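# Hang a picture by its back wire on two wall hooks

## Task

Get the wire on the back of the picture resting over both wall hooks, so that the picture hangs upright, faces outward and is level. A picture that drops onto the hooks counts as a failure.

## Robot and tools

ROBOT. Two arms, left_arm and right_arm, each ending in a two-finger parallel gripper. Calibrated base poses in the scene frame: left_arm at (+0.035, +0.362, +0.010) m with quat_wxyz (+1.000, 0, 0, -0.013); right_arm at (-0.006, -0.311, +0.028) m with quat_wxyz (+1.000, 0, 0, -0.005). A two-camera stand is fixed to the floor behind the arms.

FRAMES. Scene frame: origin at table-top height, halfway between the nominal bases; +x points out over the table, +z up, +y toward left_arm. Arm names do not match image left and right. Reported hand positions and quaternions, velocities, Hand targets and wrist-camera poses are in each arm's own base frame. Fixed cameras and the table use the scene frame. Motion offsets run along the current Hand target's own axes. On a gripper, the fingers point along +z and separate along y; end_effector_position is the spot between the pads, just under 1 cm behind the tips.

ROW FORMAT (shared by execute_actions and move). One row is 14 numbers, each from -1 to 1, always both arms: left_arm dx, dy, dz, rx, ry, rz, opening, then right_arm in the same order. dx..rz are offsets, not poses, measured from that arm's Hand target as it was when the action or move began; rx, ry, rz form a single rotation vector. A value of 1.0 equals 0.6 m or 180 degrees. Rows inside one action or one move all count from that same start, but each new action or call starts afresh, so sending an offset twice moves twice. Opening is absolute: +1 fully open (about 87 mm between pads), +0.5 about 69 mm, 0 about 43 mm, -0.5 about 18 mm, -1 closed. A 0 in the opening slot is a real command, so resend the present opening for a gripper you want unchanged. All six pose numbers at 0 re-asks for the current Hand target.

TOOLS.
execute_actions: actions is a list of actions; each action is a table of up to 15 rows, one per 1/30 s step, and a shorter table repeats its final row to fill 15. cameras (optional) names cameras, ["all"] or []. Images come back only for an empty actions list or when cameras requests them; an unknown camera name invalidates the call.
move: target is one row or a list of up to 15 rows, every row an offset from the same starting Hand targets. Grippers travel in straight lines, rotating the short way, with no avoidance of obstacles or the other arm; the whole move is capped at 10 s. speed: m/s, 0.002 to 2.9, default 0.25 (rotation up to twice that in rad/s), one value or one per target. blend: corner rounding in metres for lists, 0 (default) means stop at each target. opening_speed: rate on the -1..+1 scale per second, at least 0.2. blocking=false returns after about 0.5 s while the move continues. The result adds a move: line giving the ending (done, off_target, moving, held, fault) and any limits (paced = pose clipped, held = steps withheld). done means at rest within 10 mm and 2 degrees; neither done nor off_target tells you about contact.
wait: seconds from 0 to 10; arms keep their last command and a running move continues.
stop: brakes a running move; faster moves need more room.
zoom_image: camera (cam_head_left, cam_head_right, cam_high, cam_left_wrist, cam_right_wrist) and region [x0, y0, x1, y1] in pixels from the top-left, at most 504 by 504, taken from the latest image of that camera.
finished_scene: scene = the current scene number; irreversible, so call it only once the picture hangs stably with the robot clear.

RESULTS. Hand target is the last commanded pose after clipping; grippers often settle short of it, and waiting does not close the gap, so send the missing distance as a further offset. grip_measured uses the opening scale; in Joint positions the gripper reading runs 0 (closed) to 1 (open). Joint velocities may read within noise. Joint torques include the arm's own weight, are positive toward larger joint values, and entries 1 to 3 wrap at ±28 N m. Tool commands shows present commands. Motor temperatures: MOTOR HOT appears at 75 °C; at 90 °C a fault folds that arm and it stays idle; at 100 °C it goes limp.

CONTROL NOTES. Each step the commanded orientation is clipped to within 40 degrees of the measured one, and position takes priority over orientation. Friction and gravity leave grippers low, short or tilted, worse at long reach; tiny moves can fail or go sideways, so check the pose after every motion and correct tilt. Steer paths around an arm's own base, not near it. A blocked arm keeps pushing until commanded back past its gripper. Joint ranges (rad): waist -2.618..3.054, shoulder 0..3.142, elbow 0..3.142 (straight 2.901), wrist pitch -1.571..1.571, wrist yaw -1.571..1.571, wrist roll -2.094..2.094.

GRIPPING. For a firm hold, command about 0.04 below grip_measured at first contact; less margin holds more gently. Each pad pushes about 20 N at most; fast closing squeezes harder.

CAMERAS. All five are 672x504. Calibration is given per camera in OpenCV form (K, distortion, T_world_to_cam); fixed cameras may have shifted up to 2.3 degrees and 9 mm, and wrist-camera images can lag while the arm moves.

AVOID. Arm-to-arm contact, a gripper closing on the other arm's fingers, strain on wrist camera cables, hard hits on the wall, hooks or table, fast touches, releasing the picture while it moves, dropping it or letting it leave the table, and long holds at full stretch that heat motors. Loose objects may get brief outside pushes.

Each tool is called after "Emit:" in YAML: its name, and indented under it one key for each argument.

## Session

Emit:
execute_actions:
  actions: []

Emit:
zoom_image:
  camera: "cam_head_left"
  region: [250, 80, 470, 240]

Emit:
zoom_image:
  camera: "cam_head_right"
  region: [250, 80, 470, 240]

Scene clock: 0.00 s.
left_arm: end_effector_position=(+0.3655, +0.0171, +0.0240) grip_measured=+1.000 end_effector_quat_wxyz=(+0.537, -0.051, +0.841, +0.031) | right_arm: end_effector_position=(+0.3648, -0.0108, +0.0369) grip_measured=+0.988 end_effector_quat_wxyz=(+0.539, +0.026, +0.842, -0.005)
Joint positions: left_arm=[0.003 1.566 0.338 0.792 -0.104 -0.052 1] | right_arm=[-0.028 1.49 0.352 0.705 0.011 0.028 0.994]
Joint velocities: within noise
Joint torques (N m): no reading
Motor temperatures (°C): left_arm=[23 30 29 20 22 19 20] | right_arm=[19 23 28 25 20 21 20]
Heat: left arm: 30 °C; right arm: 28 °C.
Hand target: left_arm +0.3712, +0.0171, +0.0329; +0.550, -0.051, +0.833, +0.030 | right_arm +0.3721, -0.0111, +0.0486; +0.555, +0.026, +0.831, -0.005
Tool commands: left_gripper/opening=+1.0 right_gripper/opening=+1.0
camera_calibration:
cam_left_wrist: T_world_to_cam=[[0.127191, -0.991811, 0.0115131, -0.0299828], [-0.949952, -0.125146, -0.286235, 0.382866], [0.285332, 0.0254697, -0.95809, 0.0667919], [0, 0, 0, 1]] pos_world=[0.34846, 0.0164756, 0.173928]
cam_right_wrist: T_world_to_cam=[[-0.0569932, -0.997755, -0.0351569, 0.0107977], [-0.961007, 0.06437, -0.268928, 0.383886], [0.270588, 0.0184589, -0.962518, 0.0761532], [0, 0, 0, 1]] pos_world=[0.348926, -0.015343, 0.176916]

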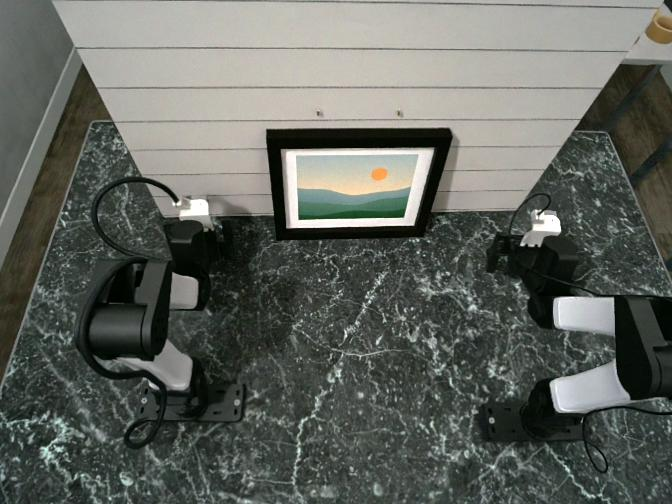

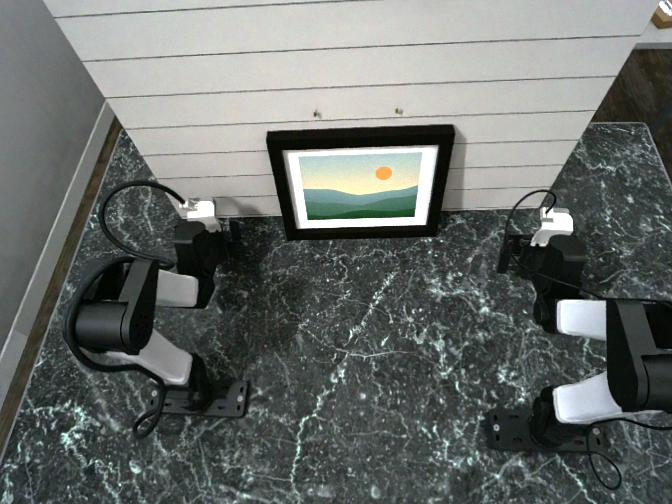

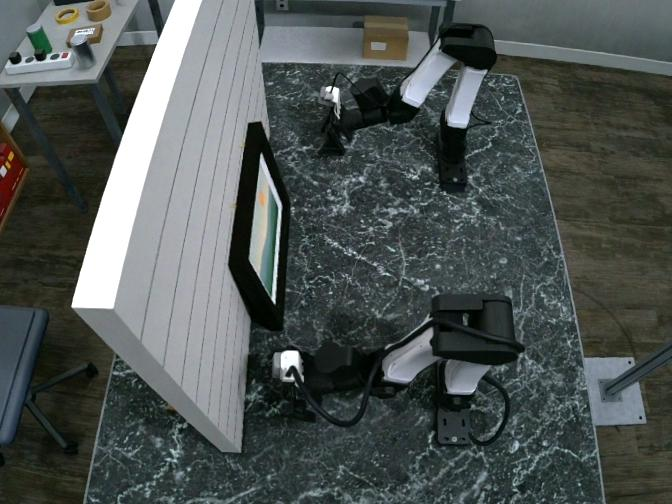

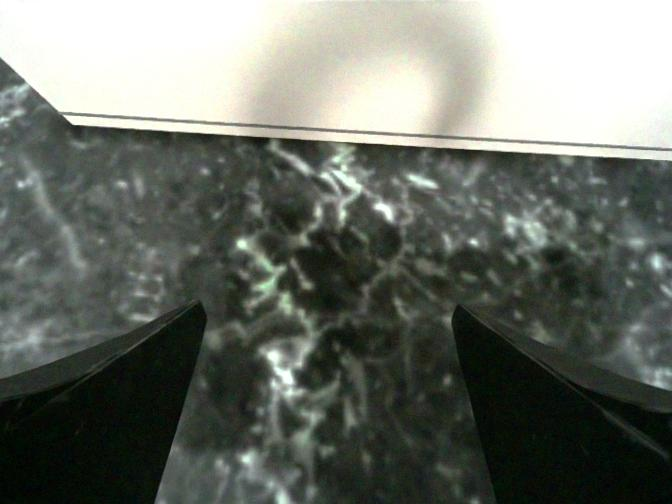

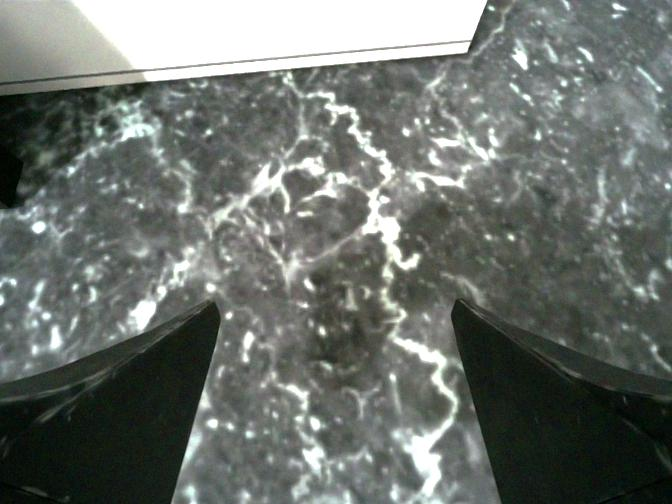

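Scaled by 2.291 from the camera's 672x504 image, which has a finer 960x720 frame.

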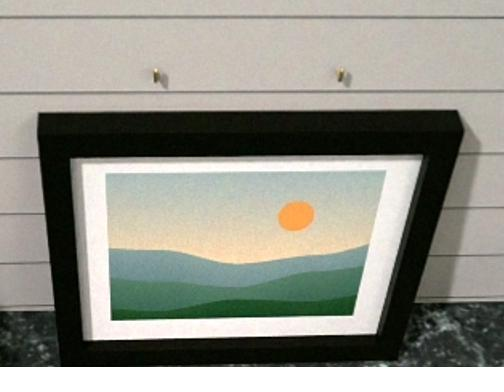

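Scaled by 2.291 from the camera's 672x504 image, which has a finer 960x720 frame.

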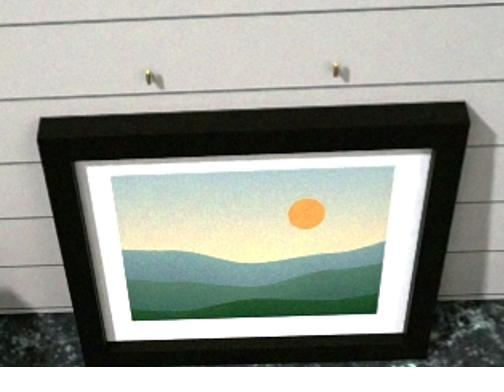

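Emit:
move:
  target:
    - [-0.2242,-0.2628,-0.243,0.0193,-0.0952,0.0071,0.04,-0.2072,0.3073,-0.1333,-0.0252,-0.0916,-0.0132,0.04]
    - [-0.2622,-0.2755,-0.1113,0.0193,-0.0952,0.0071,0.04,-0.25,0.316,-0.0035,-0.0252,-0.0916,-0.0132,0.04]
  speed: 0.2
  blend: 0.02
  cameras: ["cam_left_wrist","cam_right_wrist","cam_high"]

Scene clock: 43.13 s.
left_arm: end_effector_position=(+0.3820, -0.1402, +0.1906) grip_measured=+0.040 end_effector_quat_wxyz=(+0.655, -0.015, +0.755, +0.031) | right_arm: end_effector_position=(+0.4247, +0.1670, +0.1718) grip_measured=+0.040 end_effector_quat_wxyz=(+0.649, -0.019, +0.760, +0.004)
Joint positions: left_arm=[-0.619 1.338 0.688 0.469 -0.678 -0.087 0.52] | right_arm=[0.563 1.541 0.789 0.569 0.525 0.073 0.52]
Joint torques (N m): left_arm=[0.43 -3.77 8.14 1.97 0.15 -0.03] | right_arm=[-0.92 -5.35 12.05 2.43 -0.02 -0.16]
Motor temperatures (°C): left_arm=[23 32 32 25 22 19 20] | right_arm=[19 24 31 30 20 21 20]
Heat: left arm: 32 °C; right arm: 31 °C.
Hand target: left_arm +0.3910, -0.1459, +0.2050; +0.669, -0.020, +0.743, +0.018 | right_arm +0.4367, +0.1726, +0.1919; +0.669, -0.014, +0.743, +0.013
Off the commanded pose: left_arm 0.018 m, 3 deg | right_arm 0.024 m, 3 deg.
move: off_target (left_arm, right_arm)
camera_calibration:
cam_left_wrist: T_world_to_cam=[[0.0699529, -0.997415, -0.016413, -0.163529], [-0.833109, -0.0493641, -0.550901, 0.442988], [0.548667, 0.0522109, -0.834409, 0.105347], [0, 0, 0, 1]] pos_world=[0.322696, -0.146739, 0.329261]
cam_right_wrist: T_world_to_cam=[[0.0301848, -0.999541, 0.00255782, 0.153185], [-0.85308, -0.0270953, -0.521075, 0.479003], [0.520906, 0.0135465, -0.853507, 0.0623235], [0, 0, 0, 1]] pos_world=[0.371539, 0.165249, 0.302398]
Images, in order (width x height): cam_high 672x504, cam_left_wrist 672x504, cam_right_wrist 672x504.

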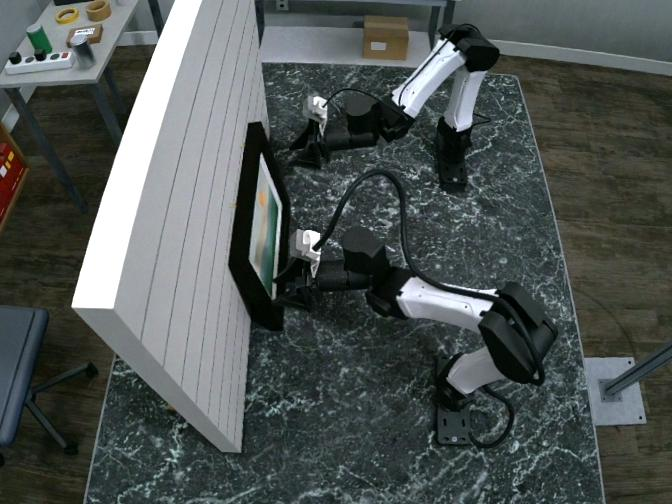

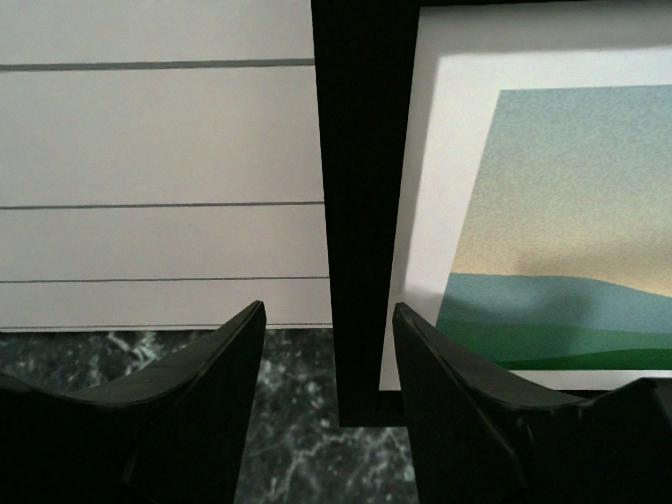

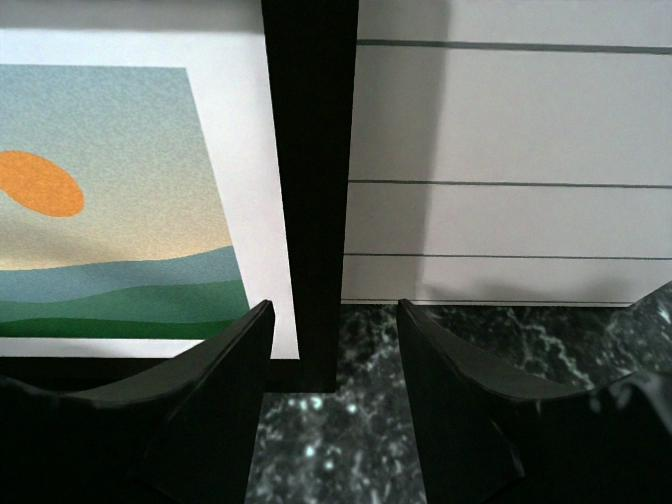

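Emit:
move:
  target:
    - [-0.014,-0.0153,0.0697,0,0,0,0.04,-0.0163,0.0095,0.075,0,-0.006,0,0.04]
    - [-0.014,-0.0153,0.0697,0,0,0,-0.46,-0.0163,0.0095,0.075,0,-0.006,0,-0.46]
  speed: 0.08
  opening_speed: 0.6
  cameras: ["cam_left_wrist","cam_right_wrist"]

Scene clock: 57.83 s.
left_arm: end_effector_position=(+0.4235, -0.1478, +0.1956) grip_measured=-0.339 end_effector_quat_wxyz=(+0.655, -0.016, +0.755, +0.029) | right_arm: end_effector_position=(+0.4699, +0.1761, +0.1771) grip_measured=-0.362 end_effector_quat_wxyz=(+0.656, -0.019, +0.755, +0.007)
Joint positions: left_arm=[-0.558 1.489 0.83 0.485 -0.616 -0.077 0.331] | right_arm=[0.515 1.694 0.953 0.584 0.474 0.057 0.319]
Joint torques (N m): left_arm=[0.53 -4.7 8.36 1.99 0.15 -0.03] | right_arm=[-1.01 -6.61 12.18 2.42 -0.01 -0.16]
Heat: left arm: 34 °C; right arm: 33 °C.
Hand target: left_arm +0.4339, -0.1527, +0.2090; +0.669, -0.020, +0.743, +0.018 | right_arm +0.4822, +0.1799, +0.1968; +0.676, -0.014, +0.737, +0.013
Off the commanded pose: left_arm 0.018 m, 3 deg | right_arm 0.024 m, 3 deg.
move: off_target (left_arm, right_arm); target 2's new opening was sent with right_arm's hand 0.024 m and 3 deg from that target
camera_calibration:
cam_left_wrist: T_world_to_cam=[[0.0679189, -0.997605, -0.0130975, -0.173814], [-0.833267, -0.049501, -0.55065, 0.47992], [0.548683, 0.0483133, -0.834634, 0.0865835], [0, 0, 0, 1]] pos_world=[0.3642, -0.153824, 0.334257]
cam_right_wrist: T_world_to_cam=[[0.0345373, -0.999403, -0.00132323, 0.159564], [-0.843575, -0.0284422, -0.536258, 0.519058], [0.5359, 0.0196371, -0.844053, 0.0335027], [0, 0, 0, 1]] pos_world=[0.4144, 0.173574, 0.306838]
Images, in order (width x height): cam_left_wrist 672x504, cam_right_wrist 672x504.

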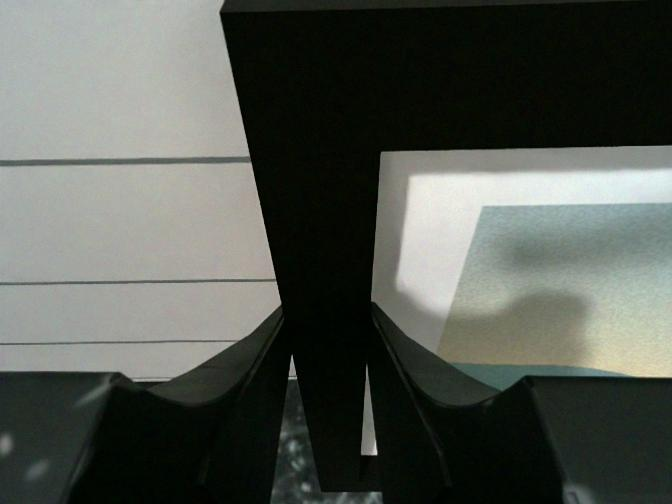

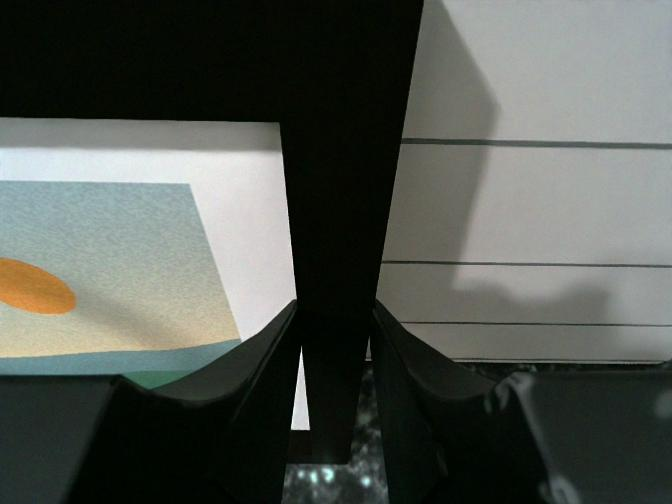

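Emit:
move:
  target:
    - [-0.0445,0,-0.055,0,0,0,-0.46,-0.0455,0,-0.054,0,0,0,-0.46]
    - [-0.46,0.0167,-0.165,0,-0.067,0,-0.46,-0.463,0.0167,-0.1575,0,-0.061,0,-0.46]
  speed: 0.14
  blend: 0.01
  cameras: ["cam_head_left","cam_head_right","cam_high"]

Emit:
zoom_image:
  camera: "cam_high"
  region: [190, 20, 330, 290]

Emit:
zoom_image:
  camera: "cam_head_left"
  region: [240, 0, 540, 210]

Scene clock: 79.93 s.
left_arm: end_effector_position=(+0.3647, -0.1436, +0.4638) grip_measured=-0.336 end_effector_quat_wxyz=(+0.717, -0.009, +0.696, +0.038) | right_arm: end_effector_position=(+0.4129, +0.1849, +0.4419) grip_measured=-0.357 end_effector_quat_wxyz=(+0.711, -0.020, +0.703, +0.000)
Joint positions: left_arm=[-0.695 1.317 1.606 -0.245 -0.761 0.07 0.332] | right_arm=[0.653 1.475 1.662 -0.174 0.625 -0.036 0.321]
Joint torques (N m): left_arm=[-0.61 -3.99 8.43 2.18 0.14 0.19] | right_arm=[0.31 -5.79 13.56 2.66 -0.06 -0.39]
Motor temperatures (°C): left_arm=[23 33 36 30 22 19 21] | right_arm=[19 26 38 31 20 21 20]
Heat: left arm: 36 °C; right arm: 38 °C.
Hand target: left_arm +0.3636, -0.1464, +0.4937; +0.743, -0.018, +0.668, +0.020 | right_arm +0.4117, +0.1872, +0.4817; +0.743, -0.012, +0.669, +0.014
Off the commanded pose: left_arm 0.030 m, 5 deg | right_arm 0.040 m, 6 deg.
move: off_target (left_arm, right_arm)
Images, in order (width x height): cam_head_left 672x504, cam_head_right 672x504, cam_high 672x504.

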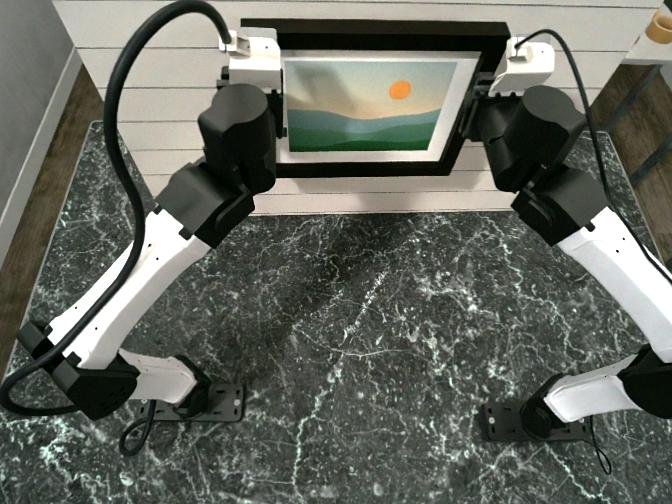

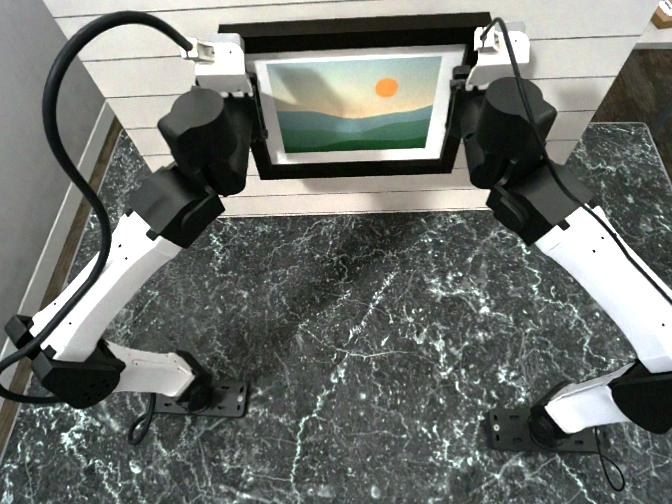

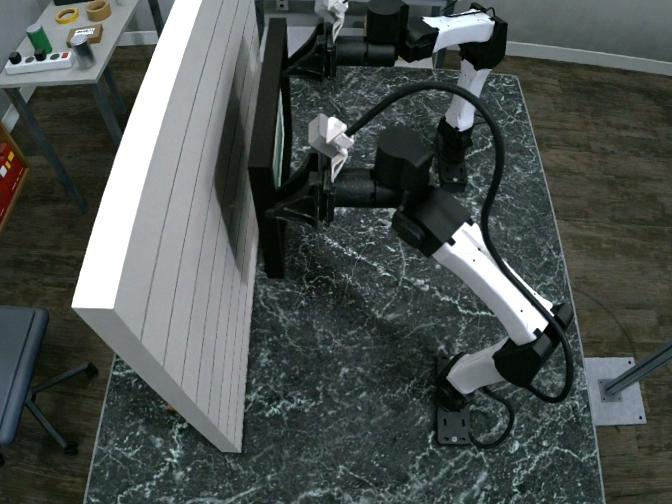

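Scaled by 1.867 from the camera's 672x504 image, which has a finer 960x720 frame.

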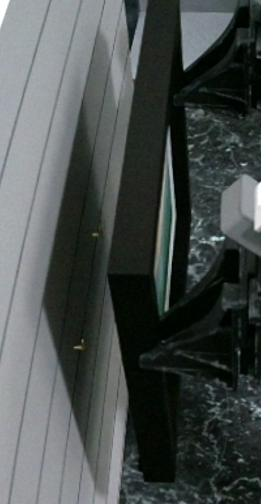

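Scaled by 1.680 from the camera's 672x504 image, which has a finer 960x720 frame.

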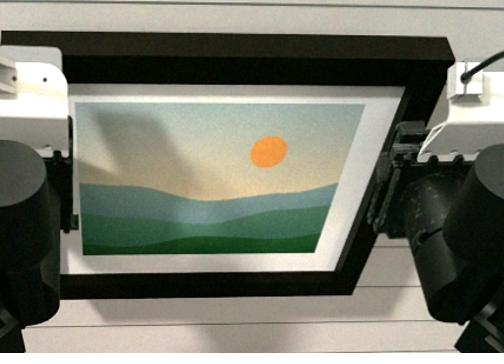

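Emit:
move:
  target: [0.0258,0.003,0.1163,0,0,0,-0.46,0.0188,0.003,0.1137,0,0,0,-0.46]
  speed: 0.07
  cameras: ["cam_head_left","cam_head_right","cam_high"]

Emit:
zoom_image:
  camera: "cam_high"
  region: [170, 20, 310, 290]

Emit:
zoom_image:
  camera: "cam_head_left"
  region: [240, 0, 540, 210]

Emit:
zoom_image:
  camera: "cam_head_right"
  region: [220, 0, 520, 210]

Scene clock: 90.30 s.
left_arm: end_effector_position=(+0.4309, -0.1377, +0.4464) grip_measured=-0.334 end_effector_quat_wxyz=(+0.706, -0.013, +0.707, +0.037) | right_arm: end_effector_position=(+0.4770, +0.1887, +0.4285) grip_measured=-0.357 end_effector_quat_wxyz=(+0.701, -0.020, +0.713, -0.003)
Joint positions: left_arm=[-0.534 1.483 1.7 -0.215 -0.604 0.035 0.333] | right_arm=[0.552 1.68 1.842 -0.182 0.528 -0.023 0.322]
Joint torques (N m): left_arm=[-0.03 -5.46 9.43 2.45 0.21 0.24] | right_arm=[-0.42 -7.49 14.87 2.91 -0.15 -0.39]
Heat: left arm: 37 °C; right arm: 40 °C.
Hand target: left_arm +0.4344, -0.1407, +0.4857; +0.743, -0.018, +0.668, +0.020 | right_arm +0.4805, +0.1916, +0.4778; +0.743, -0.012, +0.669, +0.014
Off the commanded pose: left_arm 0.040 m, 6 deg | right_arm 0.049 m, 7 deg.
move: off_target (left_arm, right_arm)
Images, in order (width x height): cam_head_left 672x504, cam_head_right 672x504, cam_high 672x504.

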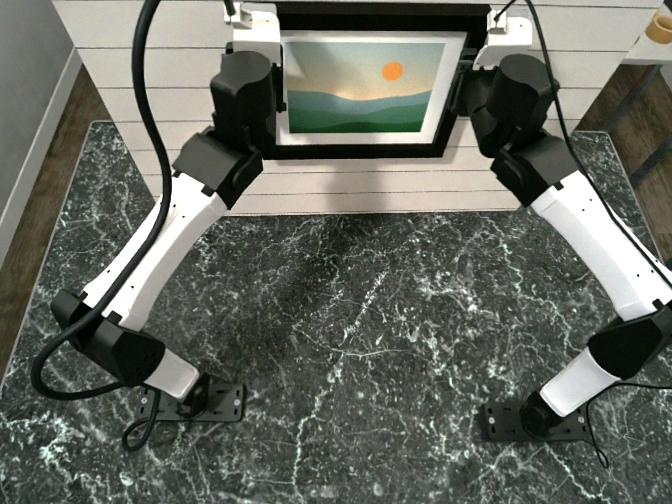

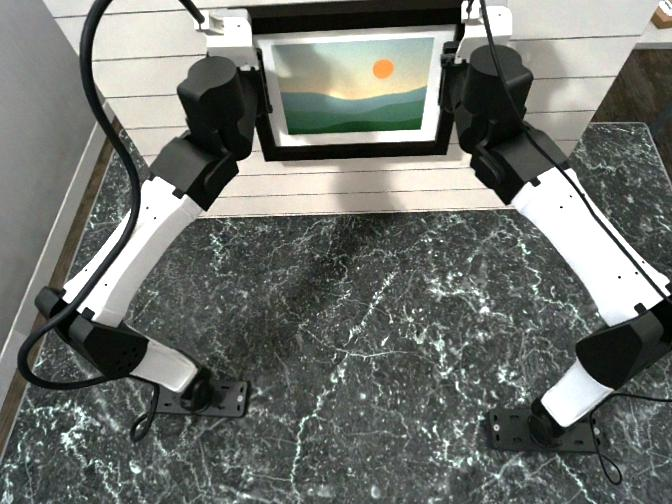

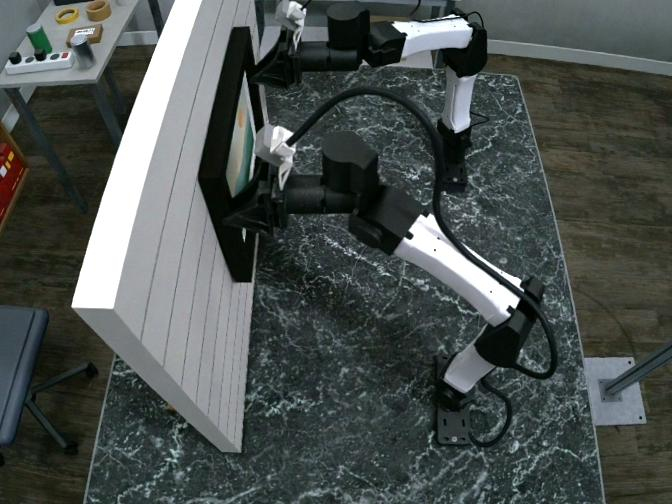

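Scaled by 1.867 from the camera's 672x504 image, which has a finer 960x720 frame.

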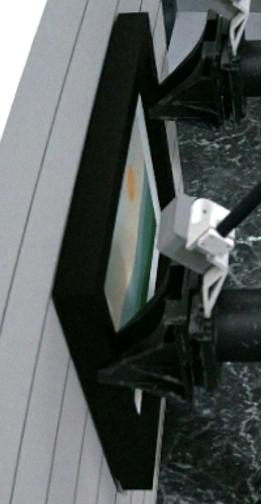

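Scaled by 1.680 from the camera's 672x504 image, which has a finer 960x720 frame.

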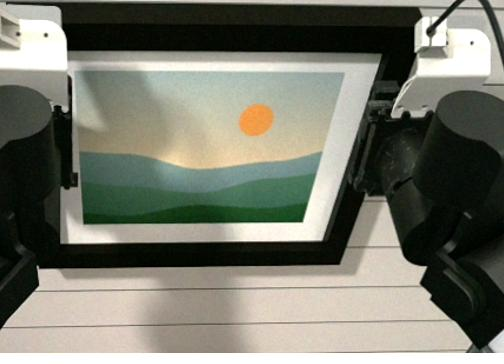

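Scaled by 1.680 from the camera's 672x504 image, which has a finer 960x720 frame.

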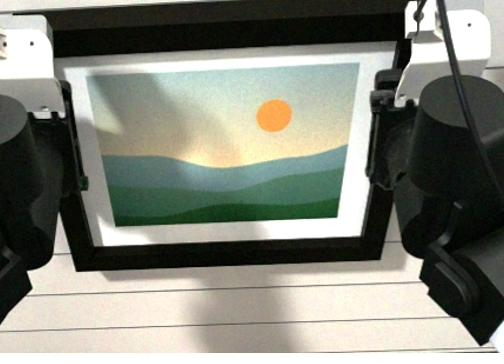

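Emit:
move:
  target: [0.2817,-0.011,-0.0317,0,0.034,0,-0.46,0.2982,-0.011,-0.0335,0,0.034,0,-0.46]
  speed: 0.07
  cameras: ["cam_head_left","cam_head_right","cam_high"]

Emit:
zoom_image:
  camera: "cam_high"
  region: [180, 40, 320, 310]

Emit:
zoom_image:
  camera: "cam_head_left"
  region: [240, 50, 480, 220]

Emit:
zoom_image:
  camera: "cam_head_right"
  region: [240, 50, 480, 220]

Scene clock: 115.03 s.
left_arm: end_effector_position=(+0.4325, -0.1423, +0.3036) grip_measured=-0.339 end_effector_quat_wxyz=(+0.689, -0.019, +0.723, +0.032) | right_arm: end_effector_position=(+0.4783, +0.1848, +0.2833) grip_measured=-0.360 end_effector_quat_wxyz=(+0.688, -0.013, +0.726, +0.006)
Joint positions: left_arm=[-0.54 1.408 1.103 0.247 -0.611 -0.012 0.331] | right_arm=[0.534 1.615 1.222 0.331 0.508 0.021 0.32]
Joint torques (N m): left_arm=[-0.47 -6.15 5.96 2.21 0.15 0.02] | right_arm=[-0.84 -8.62 7.76 2.7 -0.13 -0.22]
Motor temperatures (°C): left_arm=[23 33 39 32 22 19 21] | right_arm=[19 27 44 33 20 21 20]
Heat: left arm: 39 °C; right arm: 44 °C.
Hand target: left_arm +0.4339, -0.1474, +0.3156; +0.707, -0.019, +0.707, +0.019 | right_arm +0.4797, +0.1850, +0.2977; +0.707, -0.013, +0.707, +0.014
Off the commanded pose: left_arm 0.013 m, 3 deg | right_arm 0.014 m, 3 deg.
move: off_target (left_arm, right_arm)
Images, in order (width x height): cam_head_left 672x504, cam_head_right 672x504, cam_high 672x504.

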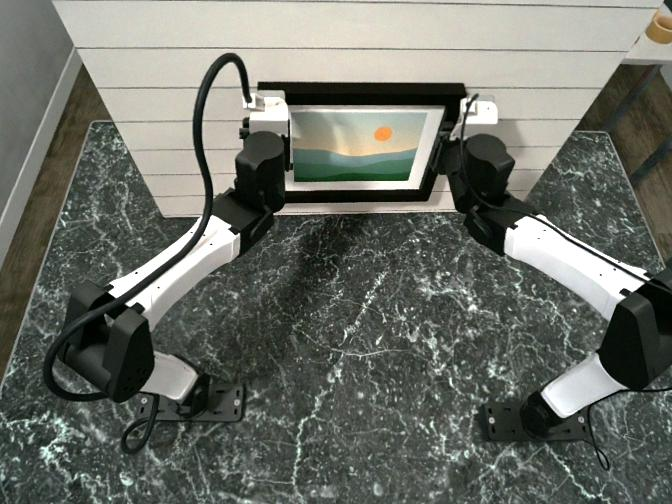

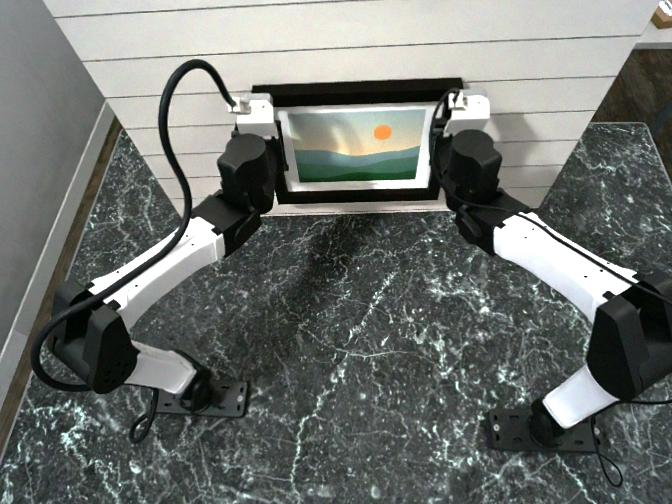

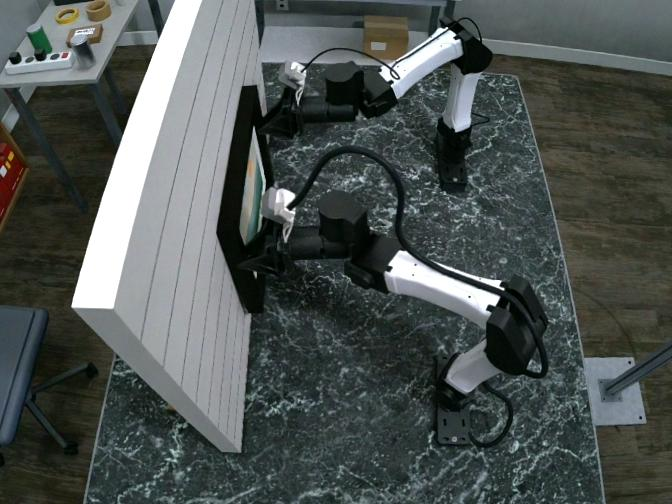

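Scaled by 1.867 from the camera's 672x504 image, which has a finer 960x720 frame.

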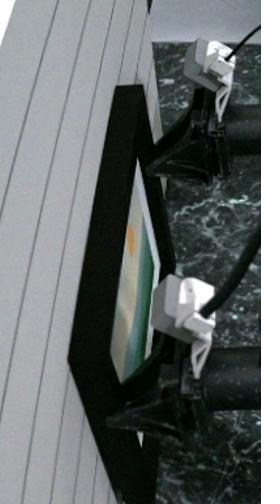

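Scaled by 2.100 from the camera's 672x504 image, which has a finer 960x720 frame.

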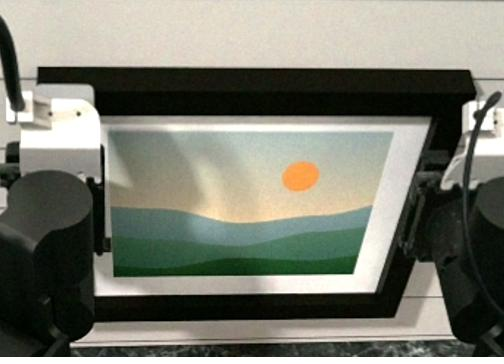

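Scaled by 2.100 from the camera's 672x504 image, which has a finer 960x720 frame.

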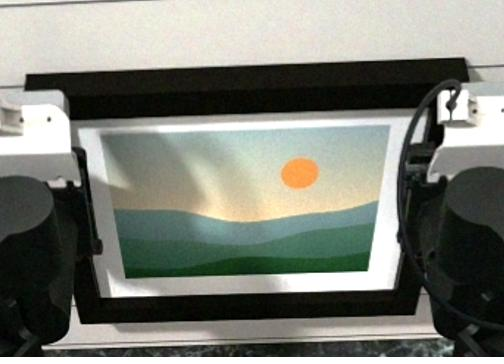

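Emit:
move:
  target: [0.042,0,-0.001,0,0,0,-0.46,0.046,0,-0.001,0,0,0,-0.46]
  speed: 0.05
  cameras: ["cam_head_left"]

Emit:
zoom_image:
  camera: "cam_head_left"
  region: [240, 50, 480, 220]

Scene clock: 125.53 s.
left_arm: end_effector_position=(+0.4329, -0.1418, +0.2995) grip_measured=-0.342 end_effector_quat_wxyz=(+0.710, -0.023, +0.703, +0.029) | right_arm: end_effector_position=(+0.4779, +0.1842, +0.2797) grip_measured=-0.361 end_effector_quat_wxyz=(+0.710, -0.011, +0.704, +0.011)
Joint positions: left_arm=[-0.542 1.407 1.026 0.393 -0.615 0.015 0.329] | right_arm=[0.534 1.615 1.142 0.482 0.504 -0.005 0.319]
Joint torques (N m): left_arm=[-0.4 -5.08 4.74 1.76 0.19 -0.23] | right_arm=[-0.81 -6.67 6.54 2.21 -0.12 0.03]
Heat: left arm: 37 °C; right arm: 42 °C.
Hand target: left_arm +0.4332, -0.1475, +0.2905; +0.707, -0.019, +0.707, +0.019 | right_arm +0.4790, +0.1850, +0.2701; +0.706, -0.013, +0.707, +0.014
Off the commanded pose: left_arm 0.011 m, 1 deg | right_arm 0.010 m, 1 deg.
move: off_target (left_arm)
Images, in order (width x height): cam_head_left 672x504.

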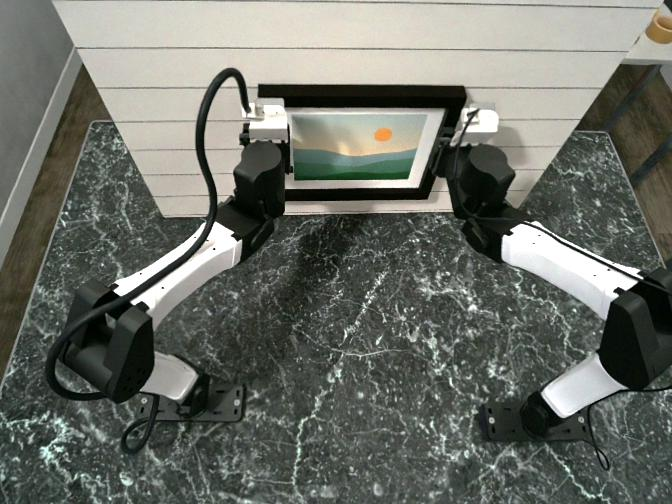

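Scaled by 2.100 from the camera's 672x504 image, which has a finer 960x720 frame.

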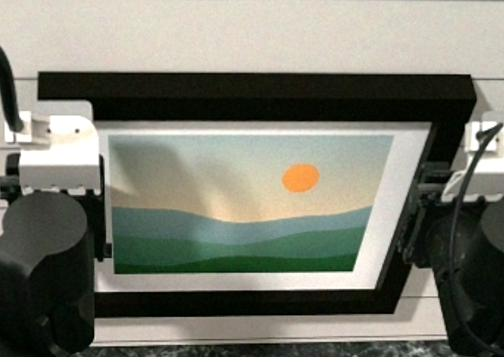

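Emit:
move:
  target: [0.036,0,0,0,0,0,-0.46,0.036,0,0,0,0,0,-0.46]
  speed: 0.05
  cameras: ["cam_head_left"]

Emit:
zoom_image:
  camera: "cam_head_left"
  region: [240, 50, 480, 220]

Scene clock: 130.70 s.
left_arm: end_effector_position=(+0.4318, -0.1416, +0.2977) grip_measured=-0.345 end_effector_quat_wxyz=(+0.729, -0.029, +0.684, +0.022) | right_arm: end_effector_position=(+0.4772, +0.1841, +0.2785) grip_measured=-0.363 end_effector_quat_wxyz=(+0.728, -0.005, +0.685, +0.019)
Joint positions: left_arm=[-0.544 1.406 0.96 0.524 -0.615 0.032 0.327] | right_arm=[0.534 1.62 1.085 0.605 0.5 -0.015 0.319]
Joint torques (N m): left_arm=[-0.25 -3.67 4.03 1.33 0.2 -0.38] | right_arm=[-0.79 -5.11 5.57 1.77 -0.09 0.12]
Heat: left arm: 36 °C; right arm: 41 °C.
Hand target: left_arm +0.4332, -0.1475, +0.2689; +0.707, -0.019, +0.707, +0.019 | right_arm +0.4790, +0.1850, +0.2486; +0.707, -0.013, +0.707, +0.014
Off the commanded pose: left_arm 0.029 m, 4 deg | right_arm 0.030 m, 4 deg.
move: off_target (left_arm, right_arm)
Images, in order (width x height): cam_head_left 672x504.

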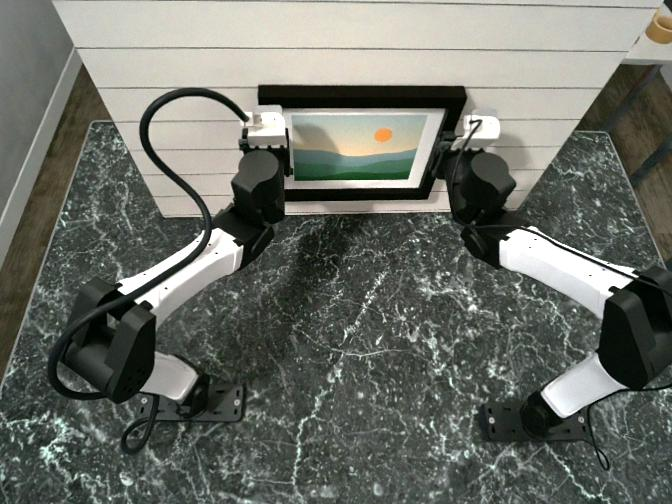

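Scaled by 2.100 from the camera's 672x504 image, which has a finer 960x720 frame.

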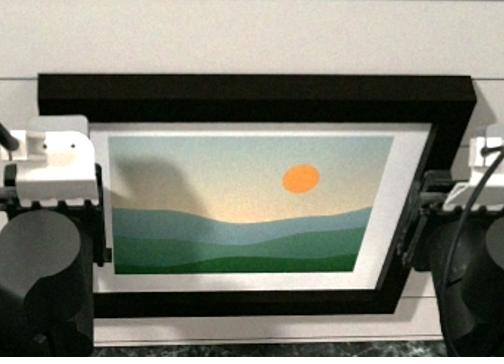

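Emit:
move:
  target:
    - [-0.038,0.008,-0.001,0,0,0,-0.46,-0.042,0,-0.001,0,0,0,-0.46]
    - [-0.038,0.008,-0.001,0,0,0,0.0,-0.042,0,-0.001,0,0,0,0.0]
  speed: 0.05
  opening_speed: 0.25
  cameras: ["cam_head_left","cam_head_right","cam_left_wrist","cam_right_wrist"]

Emit:
zoom_image:
  camera: "cam_head_left"
  region: [240, 50, 480, 220]

Emit:
zoom_image:
  camera: "cam_head_right"
  region: [240, 50, 480, 220]

Scene clock: 139.33 s.
left_arm: end_effector_position=(+0.4298, -0.1420, +0.2812) grip_measured=+0.000 end_effector_quat_wxyz=(+0.696, -0.008, +0.717, +0.033) | right_arm: end_effector_position=(+0.4755, +0.1829, +0.2613) grip_measured=+0.000 end_effector_quat_wxyz=(+0.698, -0.022, +0.716, +0.002)
Joint positions: left_arm=[-0.541 1.404 0.99 0.379 -0.599 0.016 0.5] | right_arm=[0.534 1.62 1.108 0.482 0.501 -0.013 0.5]
Joint torques (N m): left_arm=[0.46 -5.98 6.95 1.86 0.15 -0.23] | right_arm=[-0.73 -7.71 10.62 2.07 -0.08 0.1]
Motor temperatures (°C): left_arm=[23 34 36 30 22 19 21] | right_arm=[19 27 39 31 20 21 21]
Heat: left arm: 36 °C; right arm: 39 °C.
Hand target: left_arm +0.4324, -0.1427, +0.2919; +0.707, -0.020, +0.707, +0.019 | right_arm +0.4784, +0.1850, +0.2738; +0.707, -0.013, +0.707, +0.014
Off the commanded pose: left_arm 0.011 m, 3 deg | right_arm 0.013 m, 2 deg.
move: off_target (left_arm, right_arm)
camera_calibration:
cam_left_wrist: T_world_to_cam=[[0.0622206, -0.997766, -0.0243201, -0.16174], [-0.766842, -0.0321954, -0.641028, 0.531967], [0.638813, 0.0585349, -0.767132, 0.0980361], [0, 0, 0, 1]] pos_world=[0.355371, -0.14999, 0.412279]
cam_right_wrist: T_world_to_cam=[[0.0326306, -0.999409, 0.0108385, 0.164043], [-0.776727, -0.0321817, -0.629014, 0.56229], [0.628991, 0.0121066, -0.777318, 0.041056], [0, 0, 0, 1]] pos_world=[0.405569, 0.181544, 0.383824]
Images, in order (width x height): cam_head_left 672x504, cam_head_right 672x504, cam_left_wrist 672x504, cam_right_wrist 672x504.

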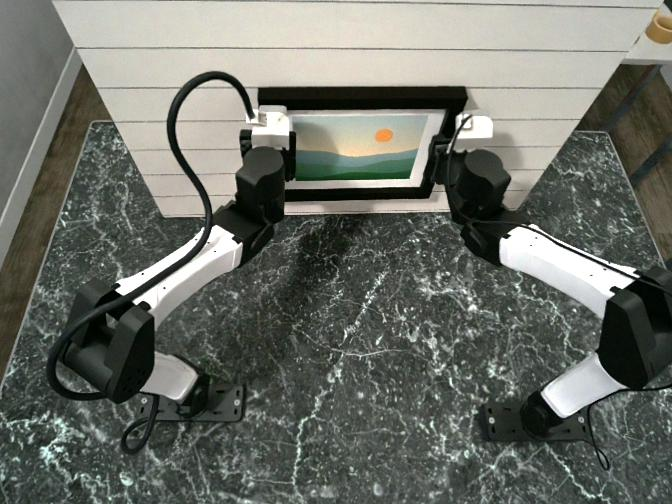

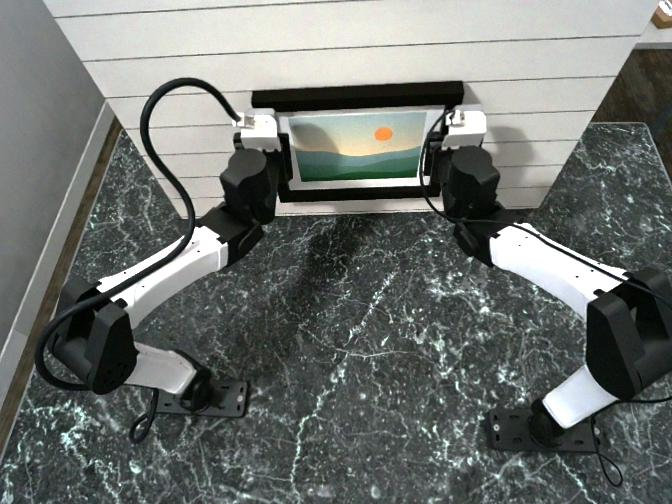

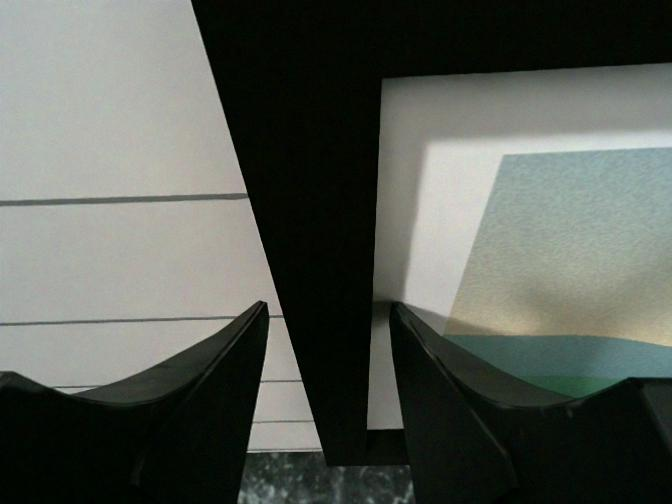

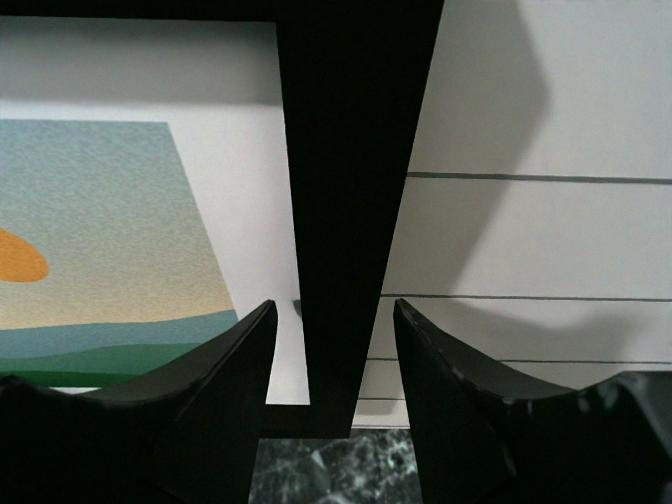

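Scaled by 2.100 from the camera's 672x504 image, which has a finer 960x720 frame.

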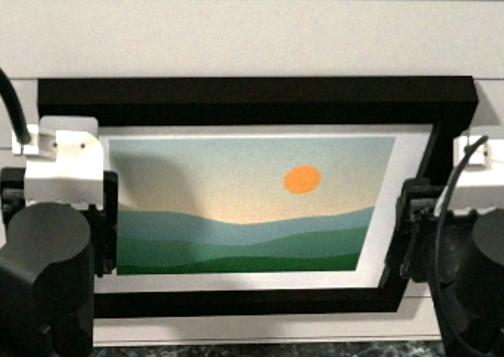

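Scaled by 2.100 from the camera's 672x504 image, which has a finer 960x720 frame.

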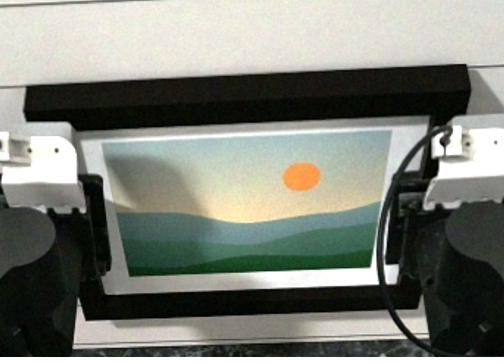

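Emit:
move:
  target: [0,0,-0.15,0,0,0,0.05,0,0,-0.15,0,0,0,0.05]
  speed: 0.08
  cameras: ["cam_head_left","cam_head_right","cam_high"]

Emit:
zoom_image:
  camera: "cam_head_left"
  region: [240, 50, 480, 220]

Emit:
zoom_image:
  camera: "cam_head_right"
  region: [240, 50, 480, 220]

Scene clock: 148.07 s.
left_arm: end_effector_position=(+0.3461, -0.1502, +0.2848) grip_measured=+0.050 end_effector_quat_wxyz=(+0.699, -0.002, +0.715, +0.028) | right_arm: end_effector_position=(+0.3942, +0.1842, +0.2673) grip_measured=+0.050 end_effector_quat_wxyz=(+0.701, -0.024, +0.713, +0.005)
Joint positions: left_arm=[-0.748 1.137 0.815 0.291 -0.791 0.016 0.525] | right_arm=[0.682 1.354 0.882 0.451 0.641 -0.013 0.525]
Joint torques (N m): left_arm=[-0.46 -5.26 5.5 1.74 -0.07 -0.24] | right_arm=[0.03 -7.98 6.91 2 0.07 0.1]
Heat: left arm: 36 °C; right arm: 39 °C.
Hand target: left_arm +0.3425, -0.1477, +0.2917; +0.707, -0.019, +0.707, +0.019 | right_arm +0.3884, +0.1816, +0.2738; +0.706, -0.013, +0.707, +0.014
Off the commanded pose: left_arm 0.008 m, 3 deg | right_arm 0.009 m, 2 deg.
move: off_target (left_arm)
Images, in order (width x height): cam_head_left 672x504, cam_head_right 672x504, cam_high 672x504.

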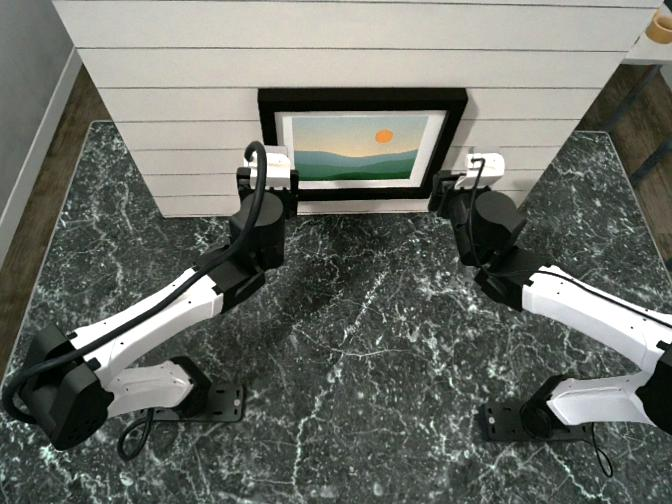

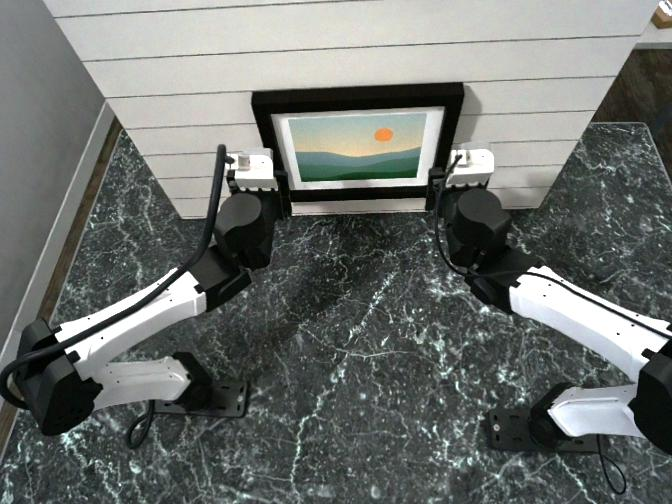

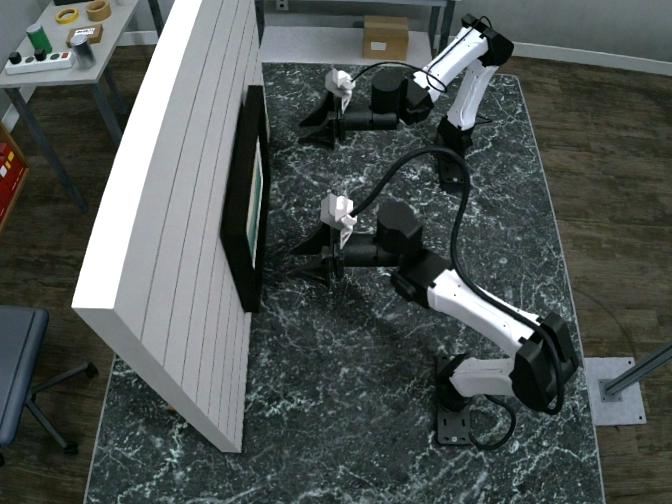

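Scaled by 2.100 from the camera's 672x504 image, which has a finer 960x720 frame.

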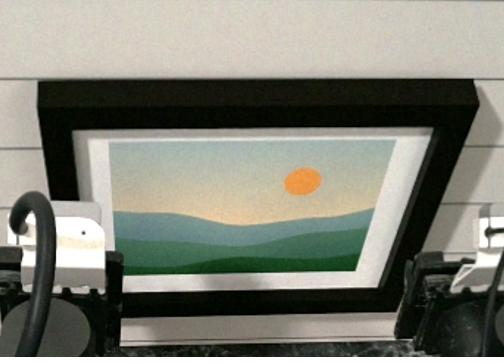

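Scaled by 2.100 from the camera's 672x504 image, which has a finer 960x720 frame.

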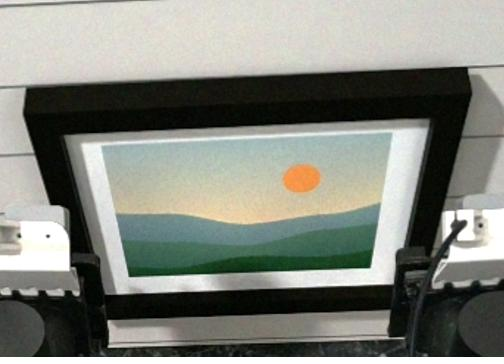

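Emit:
finished_scene:
  scene: 2

The scene is finished: the task was done.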